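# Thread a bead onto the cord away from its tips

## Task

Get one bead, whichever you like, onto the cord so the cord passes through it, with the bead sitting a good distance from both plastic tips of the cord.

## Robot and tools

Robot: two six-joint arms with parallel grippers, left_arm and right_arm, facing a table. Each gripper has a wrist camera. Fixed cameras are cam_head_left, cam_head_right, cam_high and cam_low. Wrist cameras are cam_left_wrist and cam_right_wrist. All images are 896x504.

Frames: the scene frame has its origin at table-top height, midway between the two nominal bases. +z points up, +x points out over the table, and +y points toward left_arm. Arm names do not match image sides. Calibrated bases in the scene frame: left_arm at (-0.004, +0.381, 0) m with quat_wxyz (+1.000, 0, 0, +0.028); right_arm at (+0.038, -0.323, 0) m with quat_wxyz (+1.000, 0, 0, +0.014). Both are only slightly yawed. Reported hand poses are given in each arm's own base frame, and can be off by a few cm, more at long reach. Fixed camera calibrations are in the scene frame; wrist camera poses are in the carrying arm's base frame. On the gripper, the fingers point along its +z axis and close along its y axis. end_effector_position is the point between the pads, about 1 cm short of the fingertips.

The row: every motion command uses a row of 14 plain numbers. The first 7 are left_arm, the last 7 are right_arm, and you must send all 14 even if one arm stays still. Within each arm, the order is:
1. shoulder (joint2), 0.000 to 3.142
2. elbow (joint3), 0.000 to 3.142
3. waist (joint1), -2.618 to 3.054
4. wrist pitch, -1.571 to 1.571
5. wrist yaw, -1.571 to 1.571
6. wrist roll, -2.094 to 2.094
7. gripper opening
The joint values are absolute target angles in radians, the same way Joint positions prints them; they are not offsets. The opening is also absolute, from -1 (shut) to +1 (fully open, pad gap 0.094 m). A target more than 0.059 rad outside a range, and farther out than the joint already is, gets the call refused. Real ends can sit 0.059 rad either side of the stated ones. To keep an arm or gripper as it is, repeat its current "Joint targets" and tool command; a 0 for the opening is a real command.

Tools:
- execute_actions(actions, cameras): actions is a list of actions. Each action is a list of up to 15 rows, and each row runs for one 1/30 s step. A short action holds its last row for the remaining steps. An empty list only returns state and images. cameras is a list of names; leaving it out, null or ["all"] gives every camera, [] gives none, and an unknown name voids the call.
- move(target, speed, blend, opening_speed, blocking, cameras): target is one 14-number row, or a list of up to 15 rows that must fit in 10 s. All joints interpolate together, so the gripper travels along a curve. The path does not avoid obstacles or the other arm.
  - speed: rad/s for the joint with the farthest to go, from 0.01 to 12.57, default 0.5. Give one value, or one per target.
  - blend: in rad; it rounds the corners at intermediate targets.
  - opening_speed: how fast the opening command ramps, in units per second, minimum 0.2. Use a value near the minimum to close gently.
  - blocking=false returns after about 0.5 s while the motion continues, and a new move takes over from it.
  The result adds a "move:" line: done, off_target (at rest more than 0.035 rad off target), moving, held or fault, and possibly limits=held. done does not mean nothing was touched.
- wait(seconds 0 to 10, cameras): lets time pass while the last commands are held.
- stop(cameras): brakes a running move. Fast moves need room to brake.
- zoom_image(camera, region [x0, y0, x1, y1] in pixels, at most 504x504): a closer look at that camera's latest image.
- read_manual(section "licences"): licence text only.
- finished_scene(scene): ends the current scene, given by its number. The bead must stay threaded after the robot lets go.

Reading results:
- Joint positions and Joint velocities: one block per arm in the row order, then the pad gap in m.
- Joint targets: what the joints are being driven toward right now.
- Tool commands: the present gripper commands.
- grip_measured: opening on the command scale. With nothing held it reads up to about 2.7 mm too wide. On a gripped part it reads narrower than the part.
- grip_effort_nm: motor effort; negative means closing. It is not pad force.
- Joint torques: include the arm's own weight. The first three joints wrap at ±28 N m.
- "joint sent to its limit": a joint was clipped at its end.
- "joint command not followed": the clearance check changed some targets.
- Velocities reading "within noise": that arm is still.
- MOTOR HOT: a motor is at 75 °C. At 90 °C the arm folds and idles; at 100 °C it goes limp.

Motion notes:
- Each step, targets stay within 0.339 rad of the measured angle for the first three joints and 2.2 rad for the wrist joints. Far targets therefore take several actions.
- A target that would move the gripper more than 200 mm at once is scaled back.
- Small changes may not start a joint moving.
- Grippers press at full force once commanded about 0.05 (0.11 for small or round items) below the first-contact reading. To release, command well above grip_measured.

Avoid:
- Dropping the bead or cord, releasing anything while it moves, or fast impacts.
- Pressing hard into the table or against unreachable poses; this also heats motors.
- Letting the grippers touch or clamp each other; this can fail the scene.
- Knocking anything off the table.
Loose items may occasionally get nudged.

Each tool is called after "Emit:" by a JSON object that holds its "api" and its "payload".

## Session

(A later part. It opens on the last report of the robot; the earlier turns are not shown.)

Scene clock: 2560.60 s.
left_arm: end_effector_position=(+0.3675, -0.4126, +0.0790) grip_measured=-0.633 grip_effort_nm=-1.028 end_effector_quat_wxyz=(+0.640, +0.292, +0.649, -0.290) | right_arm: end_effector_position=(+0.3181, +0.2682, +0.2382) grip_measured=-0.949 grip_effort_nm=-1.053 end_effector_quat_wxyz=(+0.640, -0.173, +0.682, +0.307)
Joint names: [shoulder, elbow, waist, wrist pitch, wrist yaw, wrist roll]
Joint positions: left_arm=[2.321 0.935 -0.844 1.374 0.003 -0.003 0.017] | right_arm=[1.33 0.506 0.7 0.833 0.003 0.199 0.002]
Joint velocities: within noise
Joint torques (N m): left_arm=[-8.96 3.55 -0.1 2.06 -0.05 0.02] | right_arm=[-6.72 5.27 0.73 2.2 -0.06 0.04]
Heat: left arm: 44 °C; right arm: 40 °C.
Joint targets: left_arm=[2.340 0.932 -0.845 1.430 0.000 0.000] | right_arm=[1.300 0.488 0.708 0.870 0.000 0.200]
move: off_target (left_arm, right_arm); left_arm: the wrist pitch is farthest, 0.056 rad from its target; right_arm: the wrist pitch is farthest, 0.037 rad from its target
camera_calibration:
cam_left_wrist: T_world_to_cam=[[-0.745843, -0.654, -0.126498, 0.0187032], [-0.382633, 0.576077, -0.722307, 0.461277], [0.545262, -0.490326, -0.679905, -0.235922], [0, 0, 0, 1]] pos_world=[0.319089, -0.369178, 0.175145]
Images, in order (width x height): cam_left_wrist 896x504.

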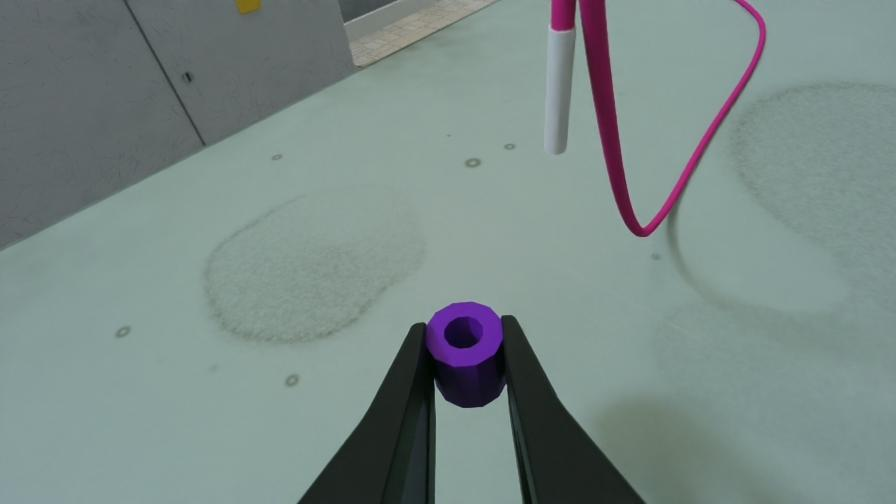

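Emit:
{"api": "wait", "payload": {"seconds": 0.5}}

Emit:
{"api": "zoom_image", "payload": {"camera": "cam_head_left", "region": [380, 140, 540, 260]}}

Emit:
{"api": "zoom_image", "payload": {"camera": "cam_head_right", "region": [400, 140, 560, 260]}}

Emit:
{"api": "zoom_image", "payload": {"camera": "cam_high", "region": [420, 120, 560, 240]}}

Scene clock: 2574.33 s.
left_arm: end_effector_position=(+0.3675, -0.4126, +0.0790) grip_measured=-0.633 grip_effort_nm=-1.028 end_effector_quat_wxyz=(+0.640, +0.292, +0.649, -0.290) | right_arm: end_effector_position=(+0.3181, +0.2682, +0.2382) grip_measured=-0.949 grip_effort_nm=-1.053 end_effector_quat_wxyz=(+0.640, -0.173, +0.682, +0.308)
Joint names: [shoulder, elbow, waist, wrist pitch, wrist yaw, wrist roll]
Joint positions: left_arm=[2.321 0.935 -0.844 1.374 0.003 -0.003 0.017] | right_arm=[1.33 0.506 0.7 0.833 0.003 0.2 0.002]
Joint velocities: within noise
Joint torques (N m): left_arm=[-8.95 3.52 -0.09 2.07 -0.05 0.01] | right_arm=[-6.79 5.27 0.79 2.2 -0.05 0]
Heat: left arm: 44 °C; right arm: 40 °C.
Joint targets: left_arm=[2.340 0.932 -0.845 1.430 0.000 0.000] | right_arm=[1.300 0.488 0.708 0.870 0.000 0.200]
Tool commands: left_gripper/opening=-0.7 right_gripper/opening=-0.97
wait: 0.50 s; at rest from the start
camera_calibration:
cam_left_wrist: T_world_to_cam=[[-0.745843, -0.654, -0.126498, 0.0187032], [-0.382633, 0.576077, -0.722307, 0.461277], [0.545262, -0.490326, -0.679905, -0.235922], [0, 0, 0, 1]] pos_world=[0.319089, -0.369178, 0.175145]
cam_right_wrist: T_world_to_cam=[[0.614492, -0.731165, -0.296305, 0.0731076], [-0.654107, -0.262206, -0.709501, 0.472507], [0.44107, 0.629798, -0.639384, -0.0410275], [0, 0, 0, 1]] pos_world=[0.282242, 0.203187, 0.330674]

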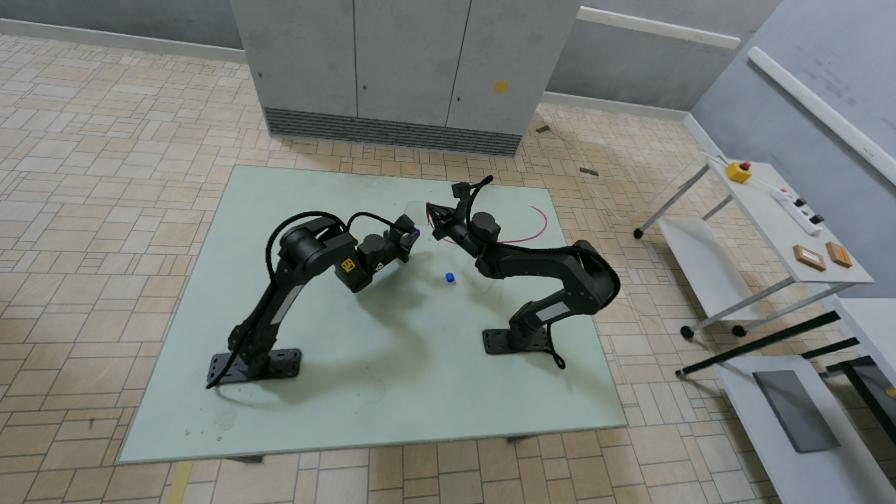

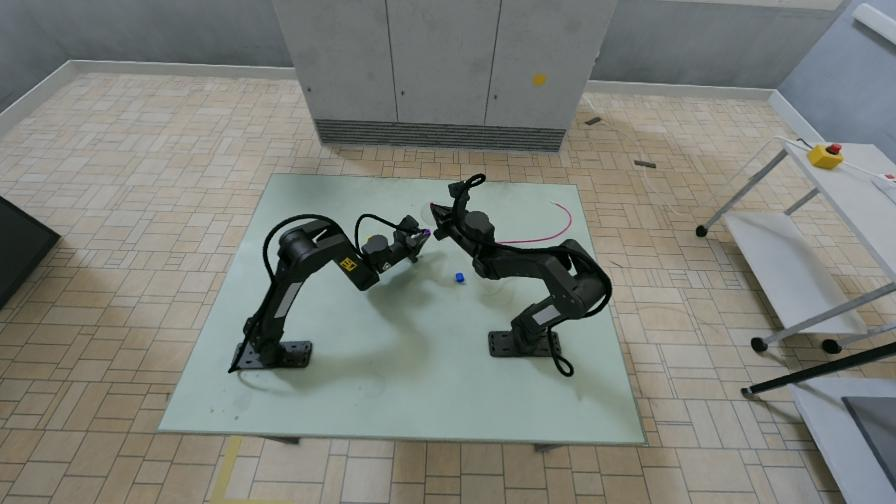

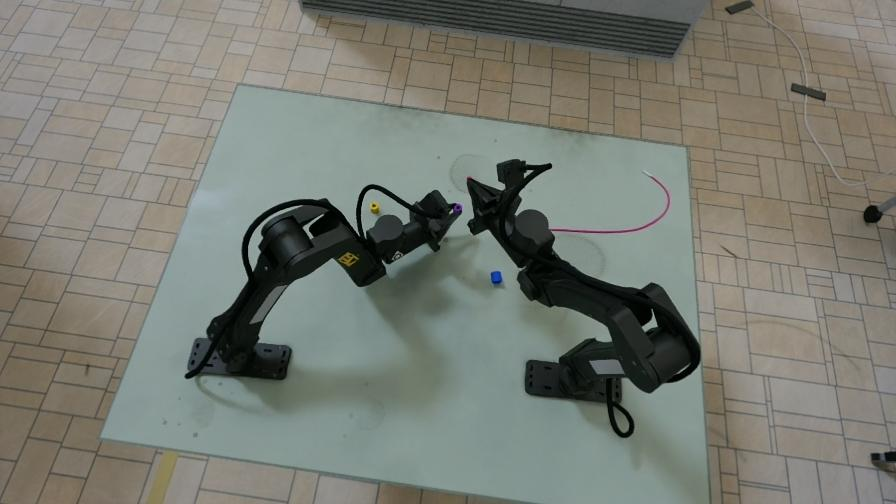

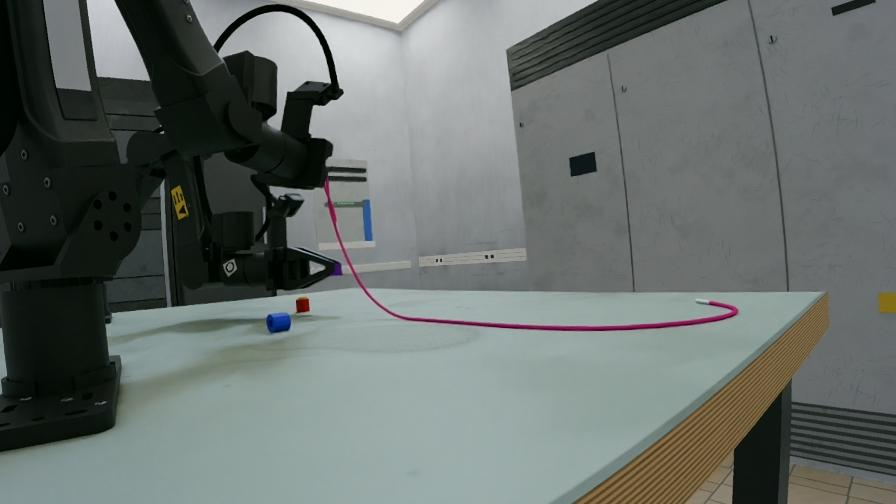

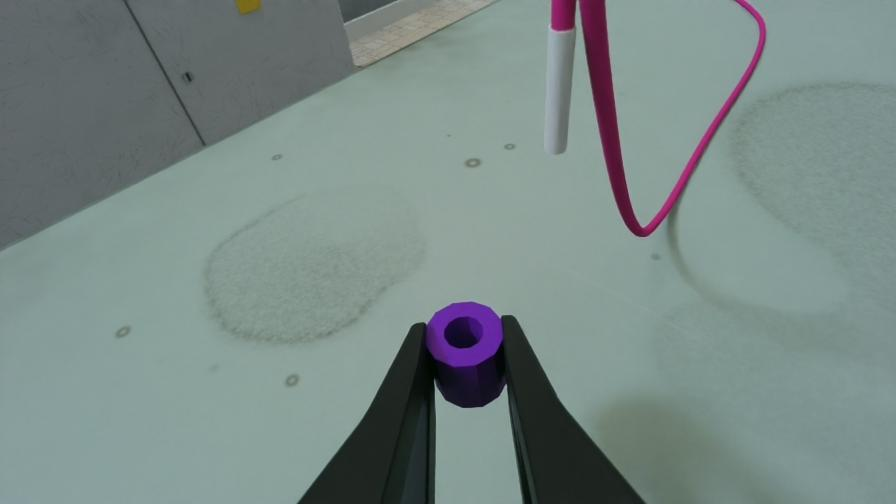

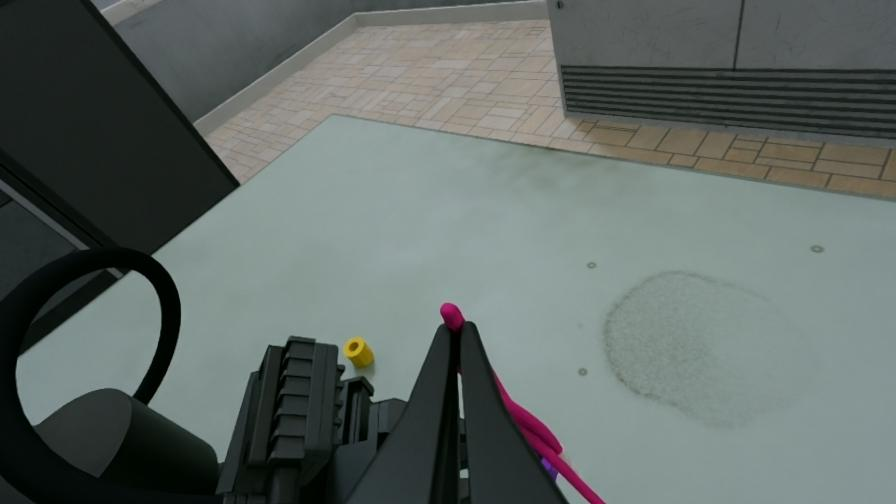

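Scaled by 3.150 from the camera's 896x504 image, which has a finer 1280x720 frame.

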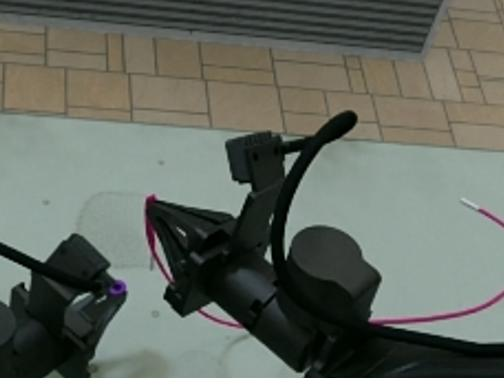

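Scaled by 3.150 from the camera's 896x504 image, which has a finer 1280x720 frame.

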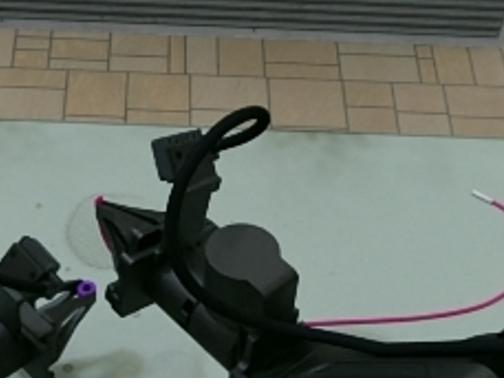

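Scaled by 3.600 from the camera's 896x504 image, which has a finer 1280x720 frame.

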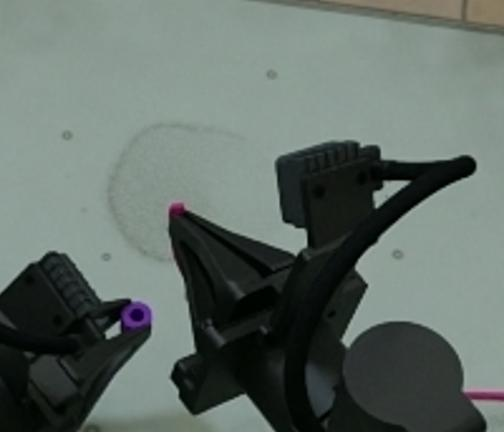

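Emit:
{"api": "move", "payload": {"target": [2.340, 0.932, -0.845, 1.430, 0.0, 0.0, -0.70, 1.586, 0.369, 0.708, 1.234, 0.0, -0.005, -0.97], "speed": 0.2, "cameras": ["cam_left_wrist", "cam_low"]}}

Scene clock: 2604.13 s.
left_arm: end_effector_position=(+0.3675, -0.4126, +0.0790) grip_measured=-0.633 grip_effort_nm=-1.033 end_effector_quat_wxyz=(+0.640, +0.292, +0.649, -0.290) | right_arm: end_effector_position=(+0.3184, +0.2685, +0.1774) grip_measured=-0.949 grip_effort_nm=-1.053 end_effector_quat_wxyz=(+0.665, -0.242, +0.664, +0.241)
Joint names: [shoulder, elbow, waist, wrist pitch, wrist yaw, wrist roll]
Joint positions: left_arm=[2.321 0.935 -0.844 1.374 0.003 -0.003 0.017] | right_arm=[1.576 0.385 0.7 1.192 0.003 -0.001 0.002]
Joint velocities: within noise
Joint torques (N m): left_arm=[-8.98 3.54 -0.09 2.06 -0.04 0.02] | right_arm=[-4.49 3.99 0.7 2.2 -0.06 0.01]
Heat: left arm: 44 °C; right arm: 40 °C.
Joint targets: left_arm=[2.340 0.932 -0.845 1.430 0.000 0.000] | right_arm=[1.586 0.369 0.708 1.234 0.000 -0.005]
move: off_target (left_arm, right_arm); left_arm: the wrist pitch is farthest, 0.056 rad from its target; right_arm: the wrist pitch is farthest, 0.042 rad from its target
camera_calibration:
cam_left_wrist: T_world_to_cam=[[-0.745843, -0.654, -0.126498, 0.0187032], [-0.382633, 0.576077, -0.722307, 0.461277], [0.545262, -0.490326, -0.679905, -0.235922], [0, 0, 0, 1]] pos_world=[0.319089, -0.369178, 0.175145]
Images, in order (width x height): cam_low 896x504, cam_left_wrist 896x504.

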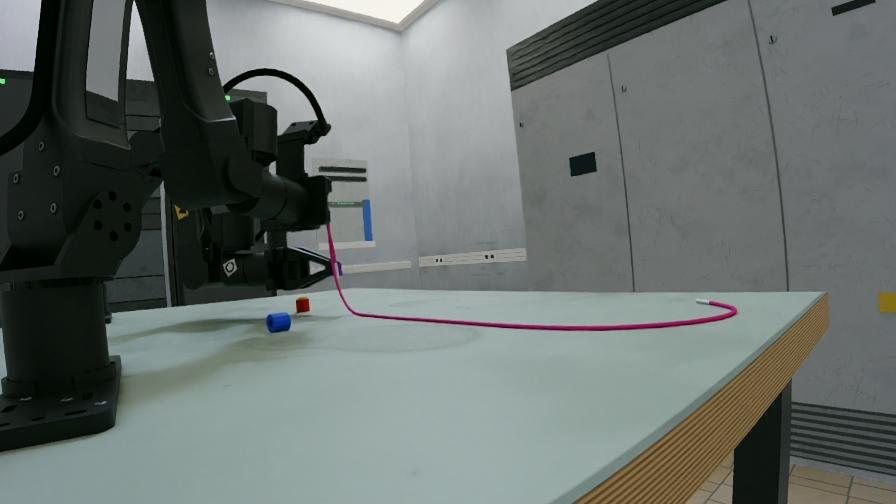

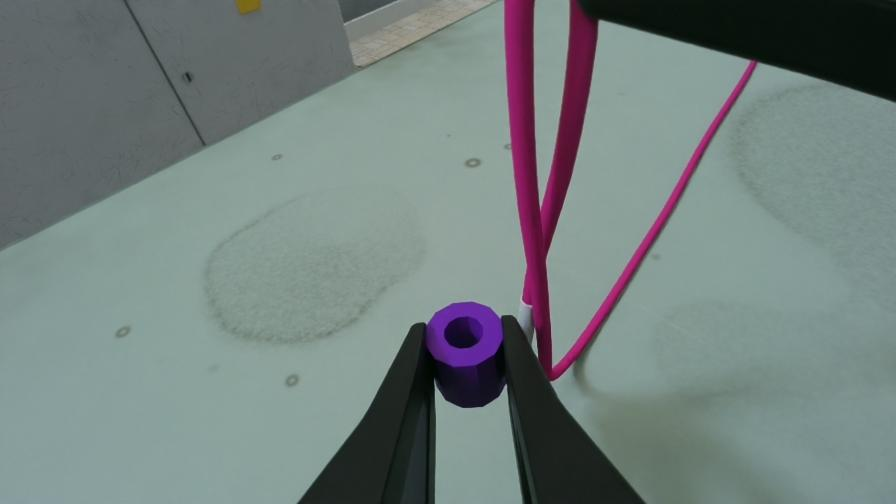

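Emit:
{"api": "move", "payload": {"target": [[2.340, 0.932, -0.845, 1.430, 0.0, 0.0, -0.70, 1.300, 0.540, 0.680, 0.850, 0.0, 0.0, -0.97], [2.340, 0.932, -0.845, 1.430, 0.0, 0.0, -0.70, 1.260, 0.840, 0.450, -0.295, 0.0, 0.30, -0.97], [2.340, 0.932, -0.845, 1.430, 0.0, 0.0, -0.70, 2.400, 2.100, 0.350, -1.226, 0.0, 0.350, -0.97]], "speed": [0.3, 0.4, 0.3], "blend": [0.03, 0.0, 0], "cameras": ["cam_right_wrist", "cam_low", "cam_high"]}}

Scene clock: 2661.97 s.
left_arm: end_effector_position=(+0.3675, -0.4126, +0.0791) grip_measured=-0.633 grip_effort_nm=-1.033 end_effector_quat_wxyz=(+0.640, +0.291, +0.649, -0.290) | right_arm: end_effector_position=(+0.4400, +0.1655, +0.0307) grip_measured=-0.949 grip_effort_nm=-1.057 end_effector_quat_wxyz=(+0.015, -0.007, +1.000, +0.004)
Joint names: [shoulder, elbow, waist, wrist pitch, wrist yaw, wrist roll]
Joint positions: left_arm=[2.321 0.935 -0.844 1.374 0.003 -0.003 0.017] | right_arm=[2.381 2.055 0.358 -1.214 0.002 0.344 0.002]
Joint velocities: within noise
Joint torques (N m): left_arm=[-8.98 3.55 -0.09 2.06 -0.05 0.02] | right_arm=[-11.51 9.48 -0.81 -0.08 -0.03 0.08]
Heat: left arm: 44 °C; right arm: 38 °C.
Joint targets: left_arm=[2.340 0.932 -0.845 1.430 0.000 0.000] | right_arm=[2.400 2.100 0.350 -1.226 0.000 0.350]
move: off_target (left_arm, right_arm); left_arm: the wrist pitch is farthest, 0.056 rad from its target; right_arm: the elbow is farthest, 0.045 rad from its target
camera_calibration:
cam_right_wrist: T_world_to_cam=[[-0.0858798, -0.996239, -0.0114714, 0.205003], [-0.753853, 0.0574485, 0.654526, 0.327266], [-0.651406, 0.0648584, -0.755952, 0.41501], [0, 0, 0, 1]] pos_world=[0.534656, 0.158514, 0.101875]
Images, in order (width x height): cam_high 896x504, cam_low 896x504, cam_right_wrist 896x504.

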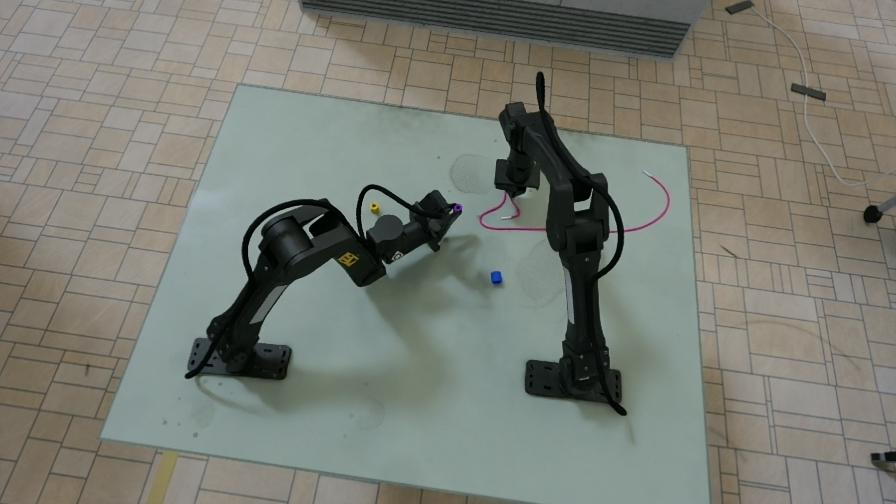

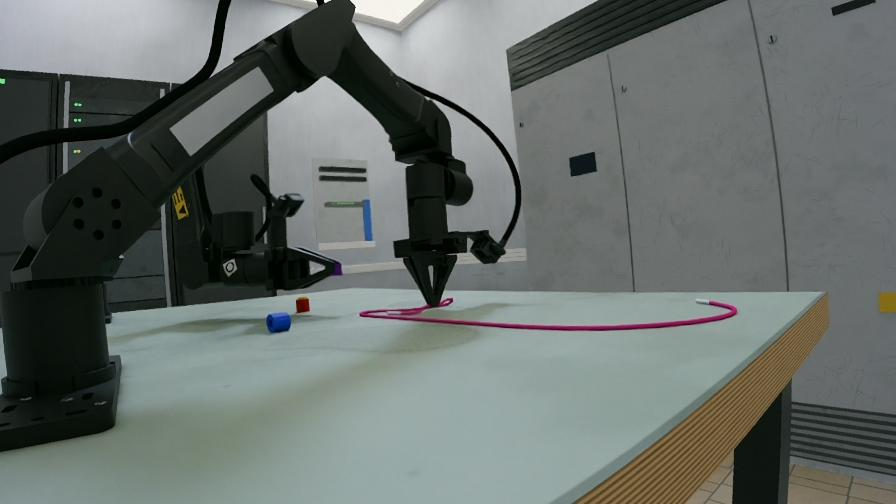

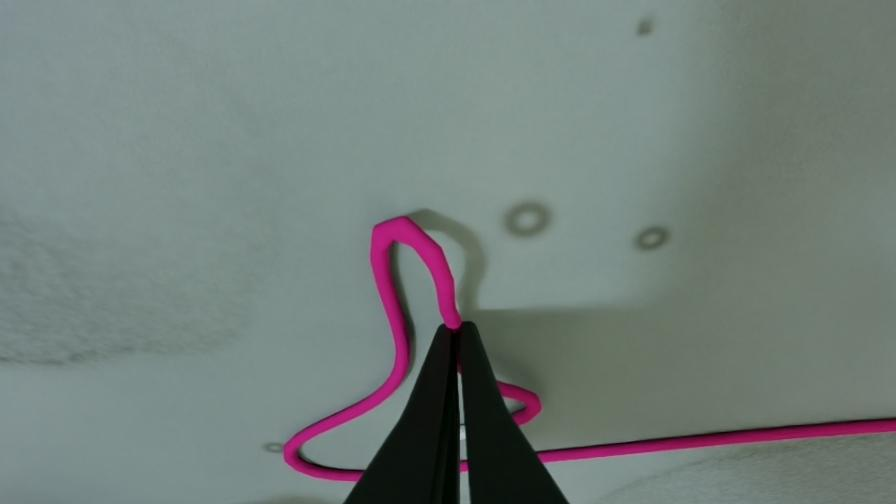

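Emit:
{"api": "move", "payload": {"target": [[2.340, 0.932, -0.845, 1.430, 0.0, 0.0, -0.70, 2.400, 2.180, 0.380, -1.300, 0.0, 0.45, -0.97], [2.340, 0.932, -0.845, 1.430, 0.0, 0.0, -0.70, 2.484, 2.322, 0.543, -1.370, 0.0, 1.05, -0.97]], "speed": [0.3, 0.3], "blend": [0.03, 0], "cameras": ["cam_right_wrist", "cam_low", "cam_high"]}}

Scene clock: 2697.50 s.
left_arm: end_effector_position=(+0.3675, -0.4126, +0.0791) grip_measured=-0.633 grip_effort_nm=-1.023 end_effector_quat_wxyz=(+0.640, +0.291, +0.649, -0.290) | right_arm: end_effector_position=(+0.4171, +0.2506, +0.0527) grip_measured=-0.949 grip_effort_nm=-1.053 end_effector_quat_wxyz=(+0.014, +0.249, +0.968, +0.015)
Joint names: [shoulder, elbow, waist, wrist pitch, wrist yaw, wrist roll]
Joint positions: left_arm=[2.321 0.935 -0.844 1.374 0.003 -0.003 0.017] | right_arm=[2.459 2.281 0.538 -1.352 -0.002 1.041 0.002]
Joint velocities: within noise
Joint torques (N m): left_arm=[-8.95 3.54 -0.09 2.06 -0.05 0.02] | right_arm=[-11.58 9.31 0.36 -0.09 -0.01 0.1]
Heat: left arm: 44 °C; right arm: 36 °C.
Joint targets: left_arm=[2.340 0.932 -0.845 1.430 0.000 0.000] | right_arm=[2.484 2.322 0.543 -1.370 0.000 1.050]
move: off_target (left_arm, right_arm); left_arm: the wrist pitch is farthest, 0.056 rad from its target; right_arm: the elbow is farthest, 0.041 rad from its target
camera_calibration:
cam_right_wrist: T_world_to_cam=[[-0.56742, -0.822539, -0.0382563, 0.446739], [-0.629217, 0.403153, 0.664495, 0.151581], [-0.53115, 0.401119, -0.746313, 0.276248], [0, 0, 0, 1]] pos_world=[0.495595, 0.195541, 0.122534]
Images, in order (width x height): cam_high 896x504, cam_low 896x504, cam_right_wrist 896x504.

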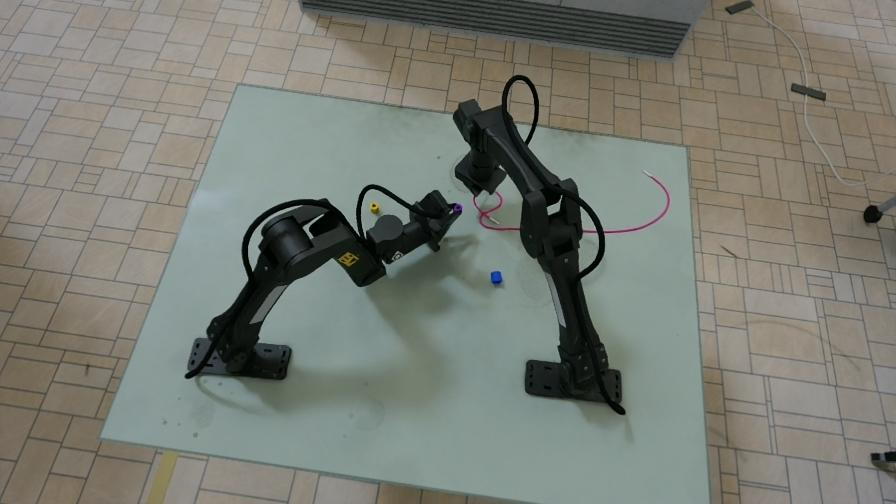

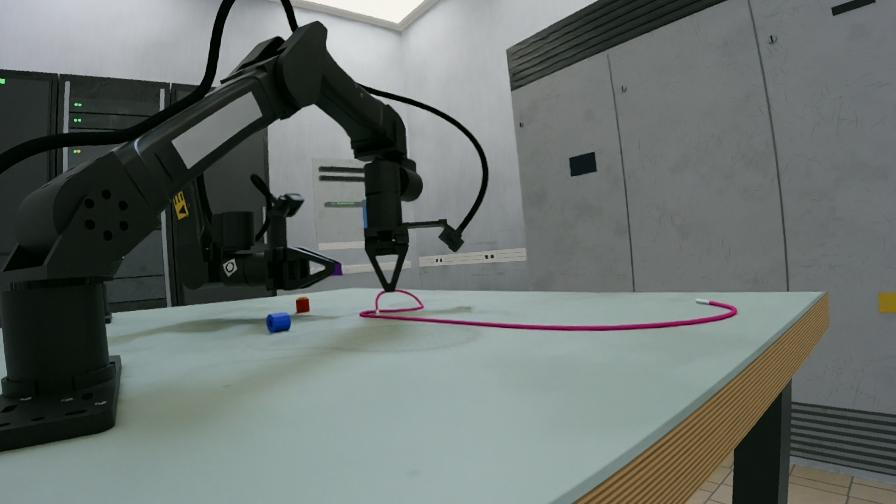

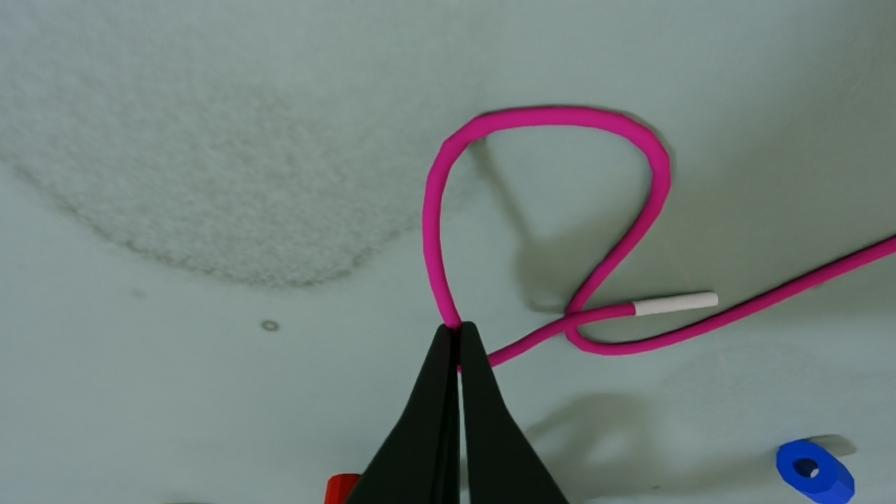

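Emit:
{"api": "move", "payload": {"target": [[2.340, 0.932, -0.845, 1.430, 0.0, 0.0, -0.70, 2.330, 2.260, 0.480, -1.480, 0.0, 0.80, -0.97], [2.340, 0.932, -0.845, 1.430, 0.0, 0.0, -0.70, 1.656, 1.470, 0.500, -0.600, 0.0, 0.30, -0.97], [2.340, 0.932, -0.845, 1.430, 0.0, 0.0, -0.70, 1.300, 0.488, 0.708, 0.870, 0.0, -0.005, -0.97]], "speed": [0.3, 0.45, 0.45], "blend": [0.05, 0.05, 0], "cameras": ["cam_right_wrist", "cam_left_wrist", "cam_low"]}}

Scene clock: 2721.77 s.
left_arm: end_effector_position=(+0.3675, -0.4126, +0.0791) grip_measured=-0.633 grip_effort_nm=-1.028 end_effector_quat_wxyz=(+0.640, +0.291, +0.649, -0.290) | right_arm: end_effector_position=(+0.3175, +0.2690, +0.2378) grip_measured=-0.949 grip_effort_nm=-1.053 end_effector_quat_wxyz=(+0.666, -0.242, +0.662, +0.245)
Joint names: [shoulder, elbow, waist, wrist pitch, wrist yaw, wrist roll]
Joint positions: left_arm=[2.321 0.935 -0.844 1.374 0.003 -0.003 0.017] | right_arm=[1.33 0.506 0.7 0.831 -0.002 0.002 0.002]
Joint velocities: within noise
Joint torques (N m): left_arm=[-8.96 3.52 -0.1 2.07 -0.05 0.02] | right_arm=[-6.74 5.27 0.72 2.23 0.01 -0.08]
Heat: left arm: 44 °C; right arm: 36 °C.
Joint targets: left_arm=[2.340 0.932 -0.845 1.430 0.000 0.000] | right_arm=[1.300 0.488 0.708 0.870 0.000 -0.005]
move: off_target (left_arm, right_arm); left_arm: the wrist pitch is farthest, 0.056 rad from its target; right_arm: the wrist pitch is farthest, 0.039 rad from its target
camera_calibration:
cam_left_wrist: T_world_to_cam=[[-0.74578, -0.654077, -0.126474, 0.0185887], [-0.382474, 0.575821, -0.722596, 0.461216], [0.545459, -0.490524, -0.679603, -0.235989], [0, 0, 0, 1]] pos_world=[0.318988, -0.369177, 0.175244]
cam_right_wrist: T_world_to_cam=[[0.642881, -0.759117, -0.102206, 0.0263497], [-0.560915, -0.375703, -0.737714, 0.479636], [0.521612, 0.531591, -0.667332, -0.0340448], [0, 0, 0, 1]] pos_world=[0.269854, 0.218301, 0.333808]
Images, in order (width x height): cam_low 896x504, cam_left_wrist 896x504, cam_right_wrist 896x504.

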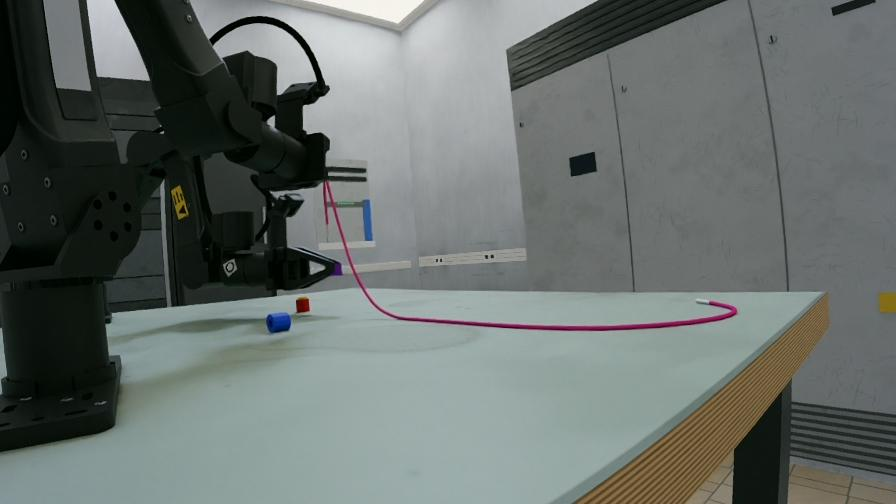

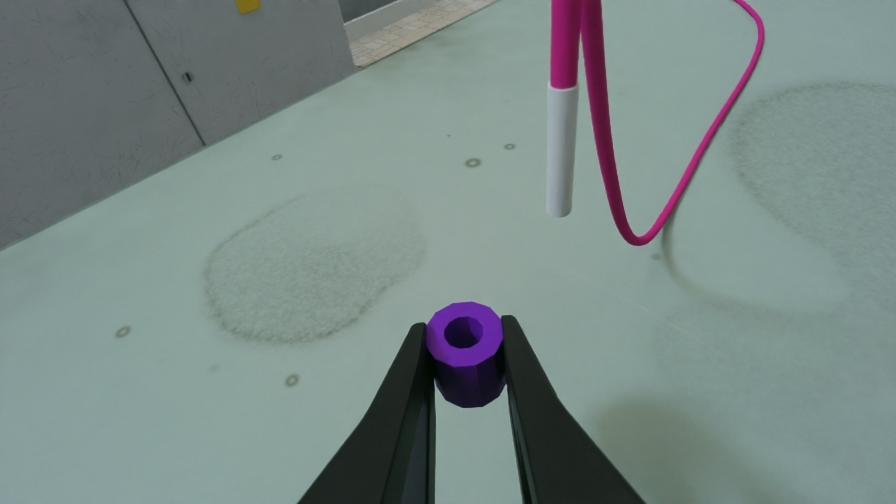

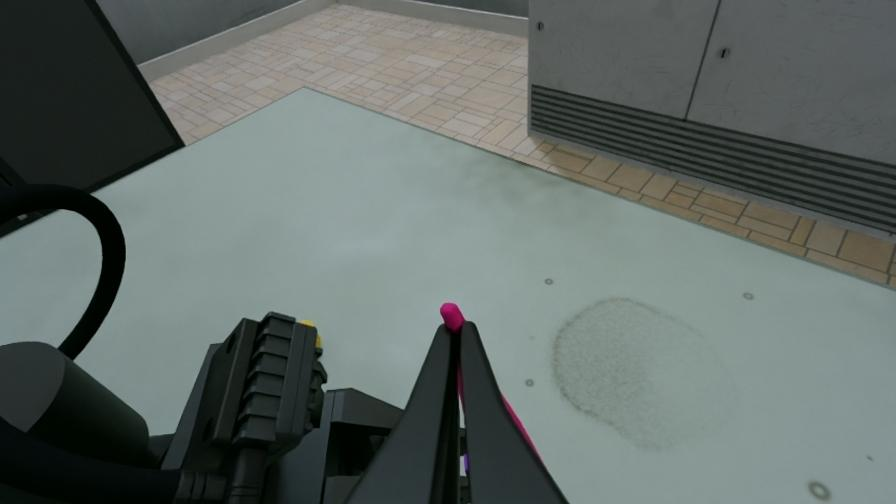

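Emit:
{"api": "move", "payload": {"target": [2.340, 0.932, -0.845, 1.430, 0.0, 0.0, -0.70, 1.435, 0.624, 0.718, 0.877, 0.0, -0.005, -0.97], "speed": 0.12, "cameras": ["cam_left_wrist"]}}

Scene clock: 2738.00 s.
left_arm: end_effector_position=(+0.3675, -0.4126, +0.0791) grip_measured=-0.633 grip_effort_nm=-1.028 end_effector_quat_wxyz=(+0.640, +0.291, +0.649, -0.290) | right_arm: end_effector_position=(+0.3313, +0.2863, +0.2351) grip_measured=-0.949 grip_effort_nm=-1.057 end_effector_quat_wxyz=(+0.661, -0.247, +0.665, +0.246)
Joint names: [shoulder, elbow, waist, wrist pitch, wrist yaw, wrist roll]
Joint positions: left_arm=[2.321 0.935 -0.844 1.374 0.003 -0.003 0.017] | right_arm=[1.425 0.581 0.709 0.839 -0.002 0.001 0.002]
Joint velocities: within noise
Joint torques (N m): left_arm=[-8.96 3.55 -0.08 2.06 -0.05 0.01] | right_arm=[-4.46 9.91 0.75 2.18 -0.01 -0.06]
Heat: left arm: 44 °C; right arm: 34 °C.
Joint targets: left_arm=[2.340 0.932 -0.845 1.430 0.000 0.000] | right_arm=[1.435 0.624 0.718 0.877 0.000 -0.005]
move: off_target (left_arm, right_arm); left_arm: the wrist pitch is farthest, 0.056 rad from its target; right_arm: the elbow is farthest, 0.043 rad from its target
camera_calibration:
cam_left_wrist: T_world_to_cam=[[-0.74578, -0.654077, -0.126474, 0.0185887], [-0.382474, 0.575821, -0.722596, 0.461216], [0.545459, -0.490524, -0.679603, -0.235989], [0, 0, 0, 1]] pos_world=[0.318988, -0.369177, 0.175244]
Images, in order (width x height): cam_left_wrist 896x504.

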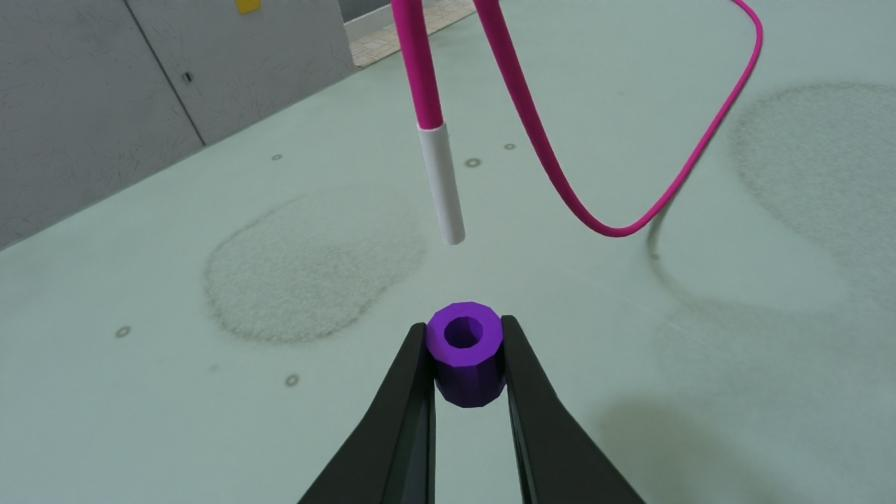

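Emit:
{"api": "move", "payload": {"target": [2.340, 0.932, -0.845, 1.430, 0.0, 0.0, -0.70, 1.521, 0.519, 0.718, 1.016, 0.0, -0.005, -0.97], "speed": 0.12, "cameras": ["cam_left_wrist"]}}

Emit:
{"api": "zoom_image", "payload": {"camera": "cam_left_wrist", "region": [380, 200, 560, 420]}}

Scene clock: 2757.33 s.
left_arm: end_effector_position=(+0.3675, -0.4126, +0.0791) grip_measured=-0.633 grip_effort_nm=-1.028 end_effector_quat_wxyz=(+0.640, +0.291, +0.649, -0.290) | right_arm: end_effector_position=(+0.3330, +0.2878, +0.2139) grip_measured=-0.949 grip_effort_nm=-1.053 end_effector_quat_wxyz=(+0.664, -0.246, +0.662, +0.247)
Joint names: [shoulder, elbow, waist, wrist pitch, wrist yaw, wrist roll]
Joint positions: left_arm=[2.321 0.935 -0.844 1.374 0.003 -0.003 0.017] | right_arm=[1.511 0.536 0.709 0.978 -0.002 0 0.002]
Joint velocities: within noise
Joint torques (N m): left_arm=[-8.98 3.52 -0.09 2.06 -0.05 0.01] | right_arm=[-4.79 4.85 0.79 2.2 0.01 -0.03]
Heat: left arm: 44 °C; right arm: 35 °C.
Joint targets: left_arm=[2.340 0.932 -0.845 1.430 0.000 0.000] | right_arm=[1.521 0.519 0.718 1.016 0.000 -0.005]
move: off_target (left_arm, right_arm); left_arm: the wrist pitch is farthest, 0.056 rad from its target; right_arm: the wrist pitch is farthest, 0.038 rad from its target
camera_calibration:
cam_left_wrist: T_world_to_cam=[[-0.74578, -0.654077, -0.126474, 0.0185887], [-0.382474, 0.575821, -0.722596, 0.461216], [0.545459, -0.490524, -0.679603, -0.235989], [0, 0, 0, 1]] pos_world=[0.318988, -0.369177, 0.175244]
Images, in order (width x height): cam_left_wrist 896x504.

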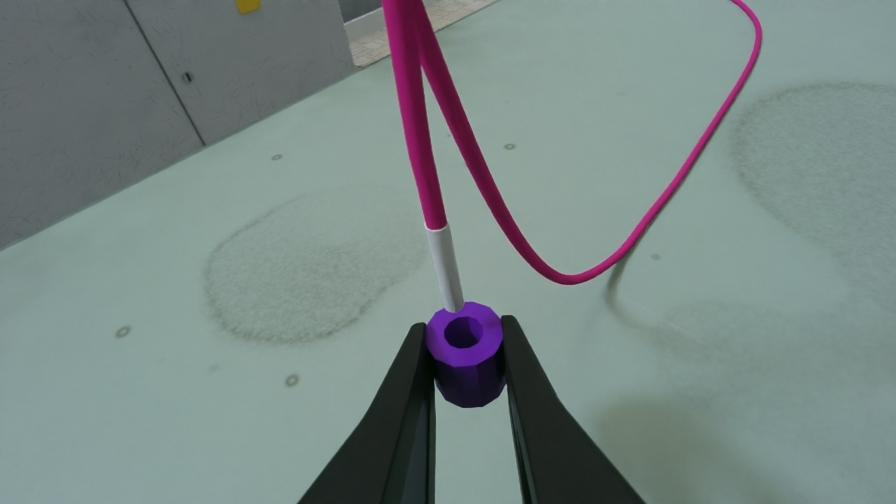

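Scaled by 2.291 from the camera's 896x504 image, which has a finer 1280x720 frame.

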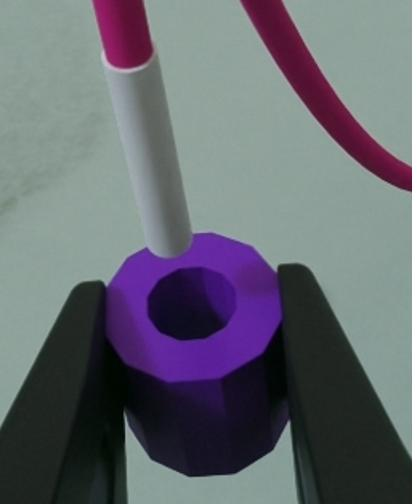

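Emit:
{"api": "move", "payload": {"target": [2.340, 0.932, -0.845, 1.430, 0.0, 0.0, -0.70, 1.537, 0.505, 0.721, 1.044, 0.0, -0.005, -0.97], "speed": 0.1, "cameras": ["cam_left_wrist"]}}

Emit:
{"api": "zoom_image", "payload": {"camera": "cam_left_wrist", "region": [380, 200, 560, 420]}}

Scene clock: 2781.77 s.
left_arm: end_effector_position=(+0.3675, -0.4126, +0.0791) grip_measured=-0.633 grip_effort_nm=-1.028 end_effector_quat_wxyz=(+0.640, +0.291, +0.649, -0.290) | right_arm: end_effector_position=(+0.3314, +0.2882, +0.2086) grip_measured=-0.949 grip_effort_nm=-1.057 end_effector_quat_wxyz=(+0.663, -0.247, +0.661, +0.248)
Joint names: [shoulder, elbow, waist, wrist pitch, wrist yaw, wrist roll]
Joint positions: left_arm=[2.321 0.935 -0.844 1.374 0.003 -0.003 0.017] | right_arm=[1.526 0.523 0.712 1.006 -0.002 0 0.002]
Joint velocities: within noise
Joint torques (N m): left_arm=[-8.96 3.55 -0.1 2.06 -0.05 0.02] | right_arm=[-4.77 4.7 0.72 2.18 0.01 -0.05]
Heat: left arm: 44 °C; right arm: 38 °C.
Joint targets: left_arm=[2.340 0.932 -0.845 1.430 0.000 0.000] | right_arm=[1.537 0.505 0.721 1.044 0.000 -0.005]
move: off_target (left_arm, right_arm); left_arm: the wrist pitch is farthest, 0.056 rad from its target; right_arm: the wrist pitch is farthest, 0.038 rad from its target
camera_calibration:
cam_left_wrist: T_world_to_cam=[[-0.74578, -0.654077, -0.126474, 0.0185887], [-0.382474, 0.575821, -0.722596, 0.461216], [0.545459, -0.490524, -0.679603, -0.235989], [0, 0, 0, 1]] pos_world=[0.318988, -0.369177, 0.175244]
Images, in order (width x height): cam_left_wrist 896x504.

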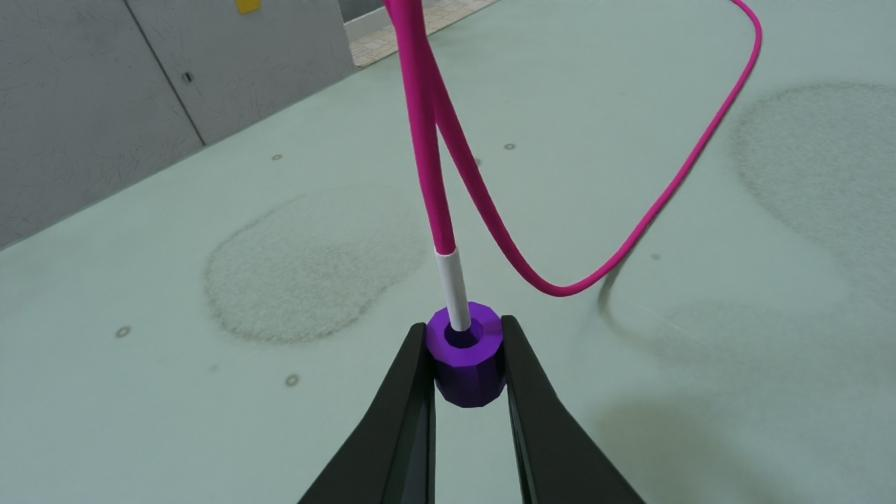

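Scaled by 2.291 from the camera's 896x504 image, which has a finer 1280x720 frame.

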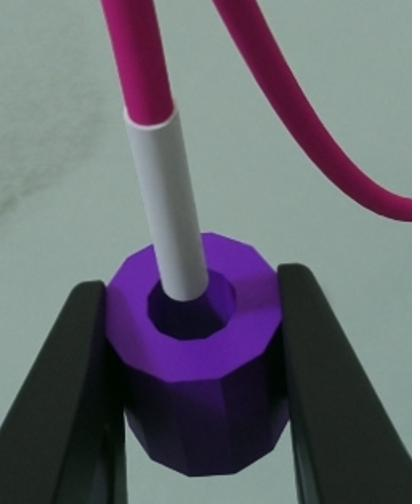

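Emit:
{"api": "move", "payload": {"target": [2.340, 0.932, -0.845, 1.430, 0.0, 0.0, -0.70, 1.618, 0.472, 0.721, 1.158, 0.0, -0.005, -0.97], "speed": 0.12, "cameras": ["cam_left_wrist"]}}

Emit:
{"api": "zoom_image", "payload": {"camera": "cam_left_wrist", "region": [380, 200, 560, 420]}}

Scene clock: 2795.87 s.
left_arm: end_effector_position=(+0.3675, -0.4126, +0.0791) grip_measured=-0.633 grip_effort_nm=-1.033 end_effector_quat_wxyz=(+0.640, +0.291, +0.649, -0.290) | right_arm: end_effector_position=(+0.3315, +0.2882, +0.1887) grip_measured=-0.949 grip_effort_nm=-1.057 end_effector_quat_wxyz=(+0.663, -0.248, +0.662, +0.247)
Joint names: [shoulder, elbow, waist, wrist pitch, wrist yaw, wrist roll]
Joint positions: left_arm=[2.321 0.935 -0.844 1.374 0.003 -0.003 0.017] | right_arm=[1.607 0.489 0.712 1.119 -0.002 -0.001 0.002]
Joint velocities: within noise
Joint torques (N m): left_arm=[-8.98 3.55 -0.09 2.06 -0.05 0.02] | right_arm=[-5 4.27 0.8 2.2 0.01 -0.03]
Heat: left arm: 44 °C; right arm: 40 °C.
Joint targets: left_arm=[2.340 0.932 -0.845 1.430 0.000 0.000] | right_arm=[1.618 0.472 0.721 1.158 0.000 -0.005]
move: off_target (left_arm, right_arm); left_arm: the wrist pitch is farthest, 0.056 rad from its target; right_arm: the wrist pitch is farthest, 0.039 rad from its target
camera_calibration:
cam_left_wrist: T_world_to_cam=[[-0.74578, -0.654077, -0.126474, 0.0185887], [-0.382474, 0.575821, -0.722596, 0.461216], [0.545459, -0.490524, -0.679603, -0.235989], [0, 0, 0, 1]] pos_world=[0.318988, -0.369177, 0.175244]
Images, in order (width x height): cam_left_wrist 896x504.

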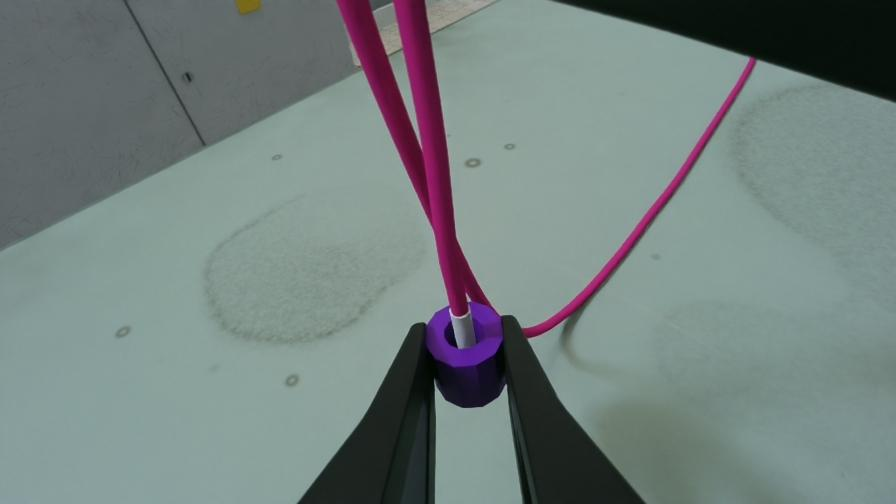

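Scaled by 2.291 from the camera's 896x504 image, which has a finer 1280x720 frame.

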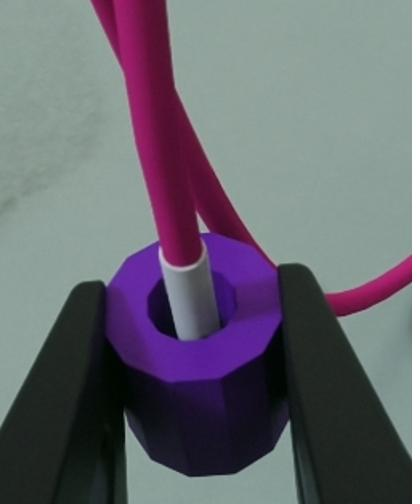

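Emit:
{"api": "move", "payload": {"target": [[2.340, 0.932, -0.845, 1.430, 0.0, 0.0, -0.70, 1.756, 0.436, 0.721, 1.337, 0.0, -0.005, -0.97], [2.340, 0.932, -0.845, 1.430, 0.0, 0.0, -0.70, 1.891, 0.419, 0.721, 1.497, 0.0, -0.005, -0.97]], "speed": 0.12, "blend": [0.03, 0], "cameras": ["cam_left_wrist", "cam_low"]}}

Emit:
{"api": "zoom_image", "payload": {"camera": "cam_low", "region": [270, 180, 410, 340]}}

Scene clock: 2806.33 s.
left_arm: end_effector_position=(+0.3675, -0.4126, +0.0791) grip_measured=-0.633 grip_effort_nm=-1.028 end_effector_quat_wxyz=(+0.640, +0.291, +0.649, -0.290) | right_arm: end_effector_position=(+0.3311, +0.2879, +0.1331) grip_measured=-0.949 grip_effort_nm=-1.057 end_effector_quat_wxyz=(+0.660, -0.250, +0.665, +0.245)
Joint names: [shoulder, elbow, waist, wrist pitch, wrist yaw, wrist roll]
Joint positions: left_arm=[2.321 0.935 -0.844 1.374 0.003 -0.003 0.017] | right_arm=[1.876 0.433 0.712 1.435 -0.002 -0.004 0.002]
Joint velocities: within noise
Joint torques (N m): left_arm=[-8.96 3.56 -0.09 2.06 -0.05 0.01] | right_arm=[-5.61 2.81 0.72 2.43 0.01 -0.01]
Heat: left arm: 44 °C; right arm: 41 °C.
Joint targets: left_arm=[2.340 0.932 -0.845 1.430 0.000 0.000] | right_arm=[1.891 0.419 0.721 1.497 0.000 -0.005]
move: off_target (left_arm, right_arm); left_arm: the wrist pitch is farthest, 0.056 rad from its target; right_arm: the wrist pitch is farthest, 0.062 rad from its target
camera_calibration:
cam_left_wrist: T_world_to_cam=[[-0.74578, -0.654077, -0.126474, 0.0185887], [-0.382474, 0.575821, -0.722596, 0.461216], [0.545459, -0.490524, -0.679603, -0.235989], [0, 0, 0, 1]] pos_world=[0.318988, -0.369177, 0.175244]
Images, in order (width x height): cam_low 896x504, cam_left_wrist 896x504.

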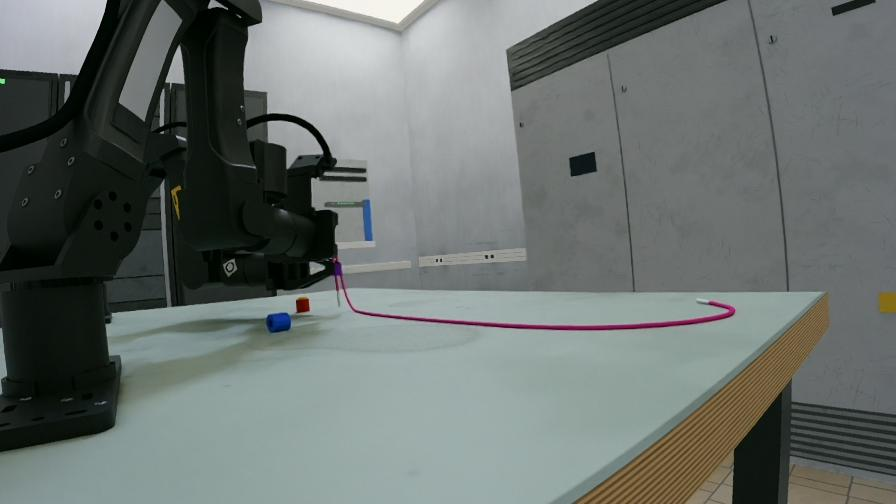

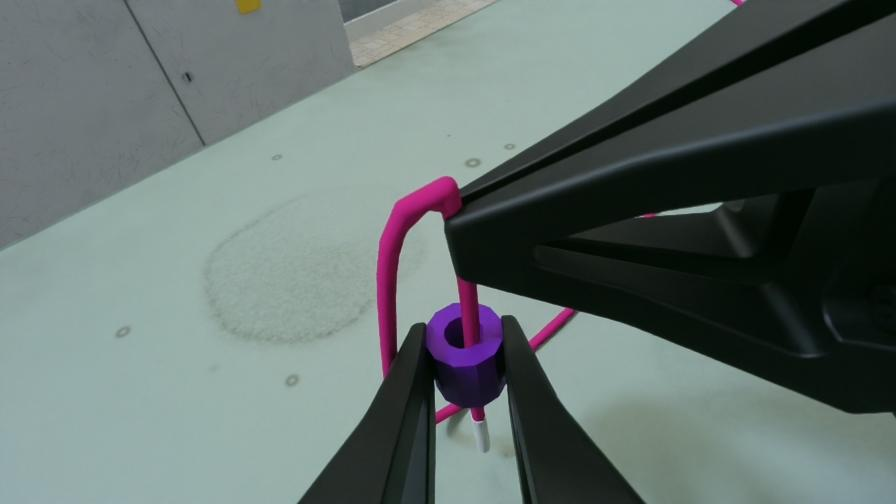

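Scaled by 3.150 from the camera's 896x504 image, which has a finer 1280x720 frame.

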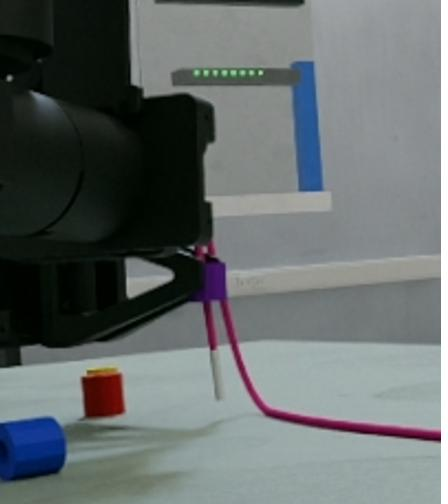

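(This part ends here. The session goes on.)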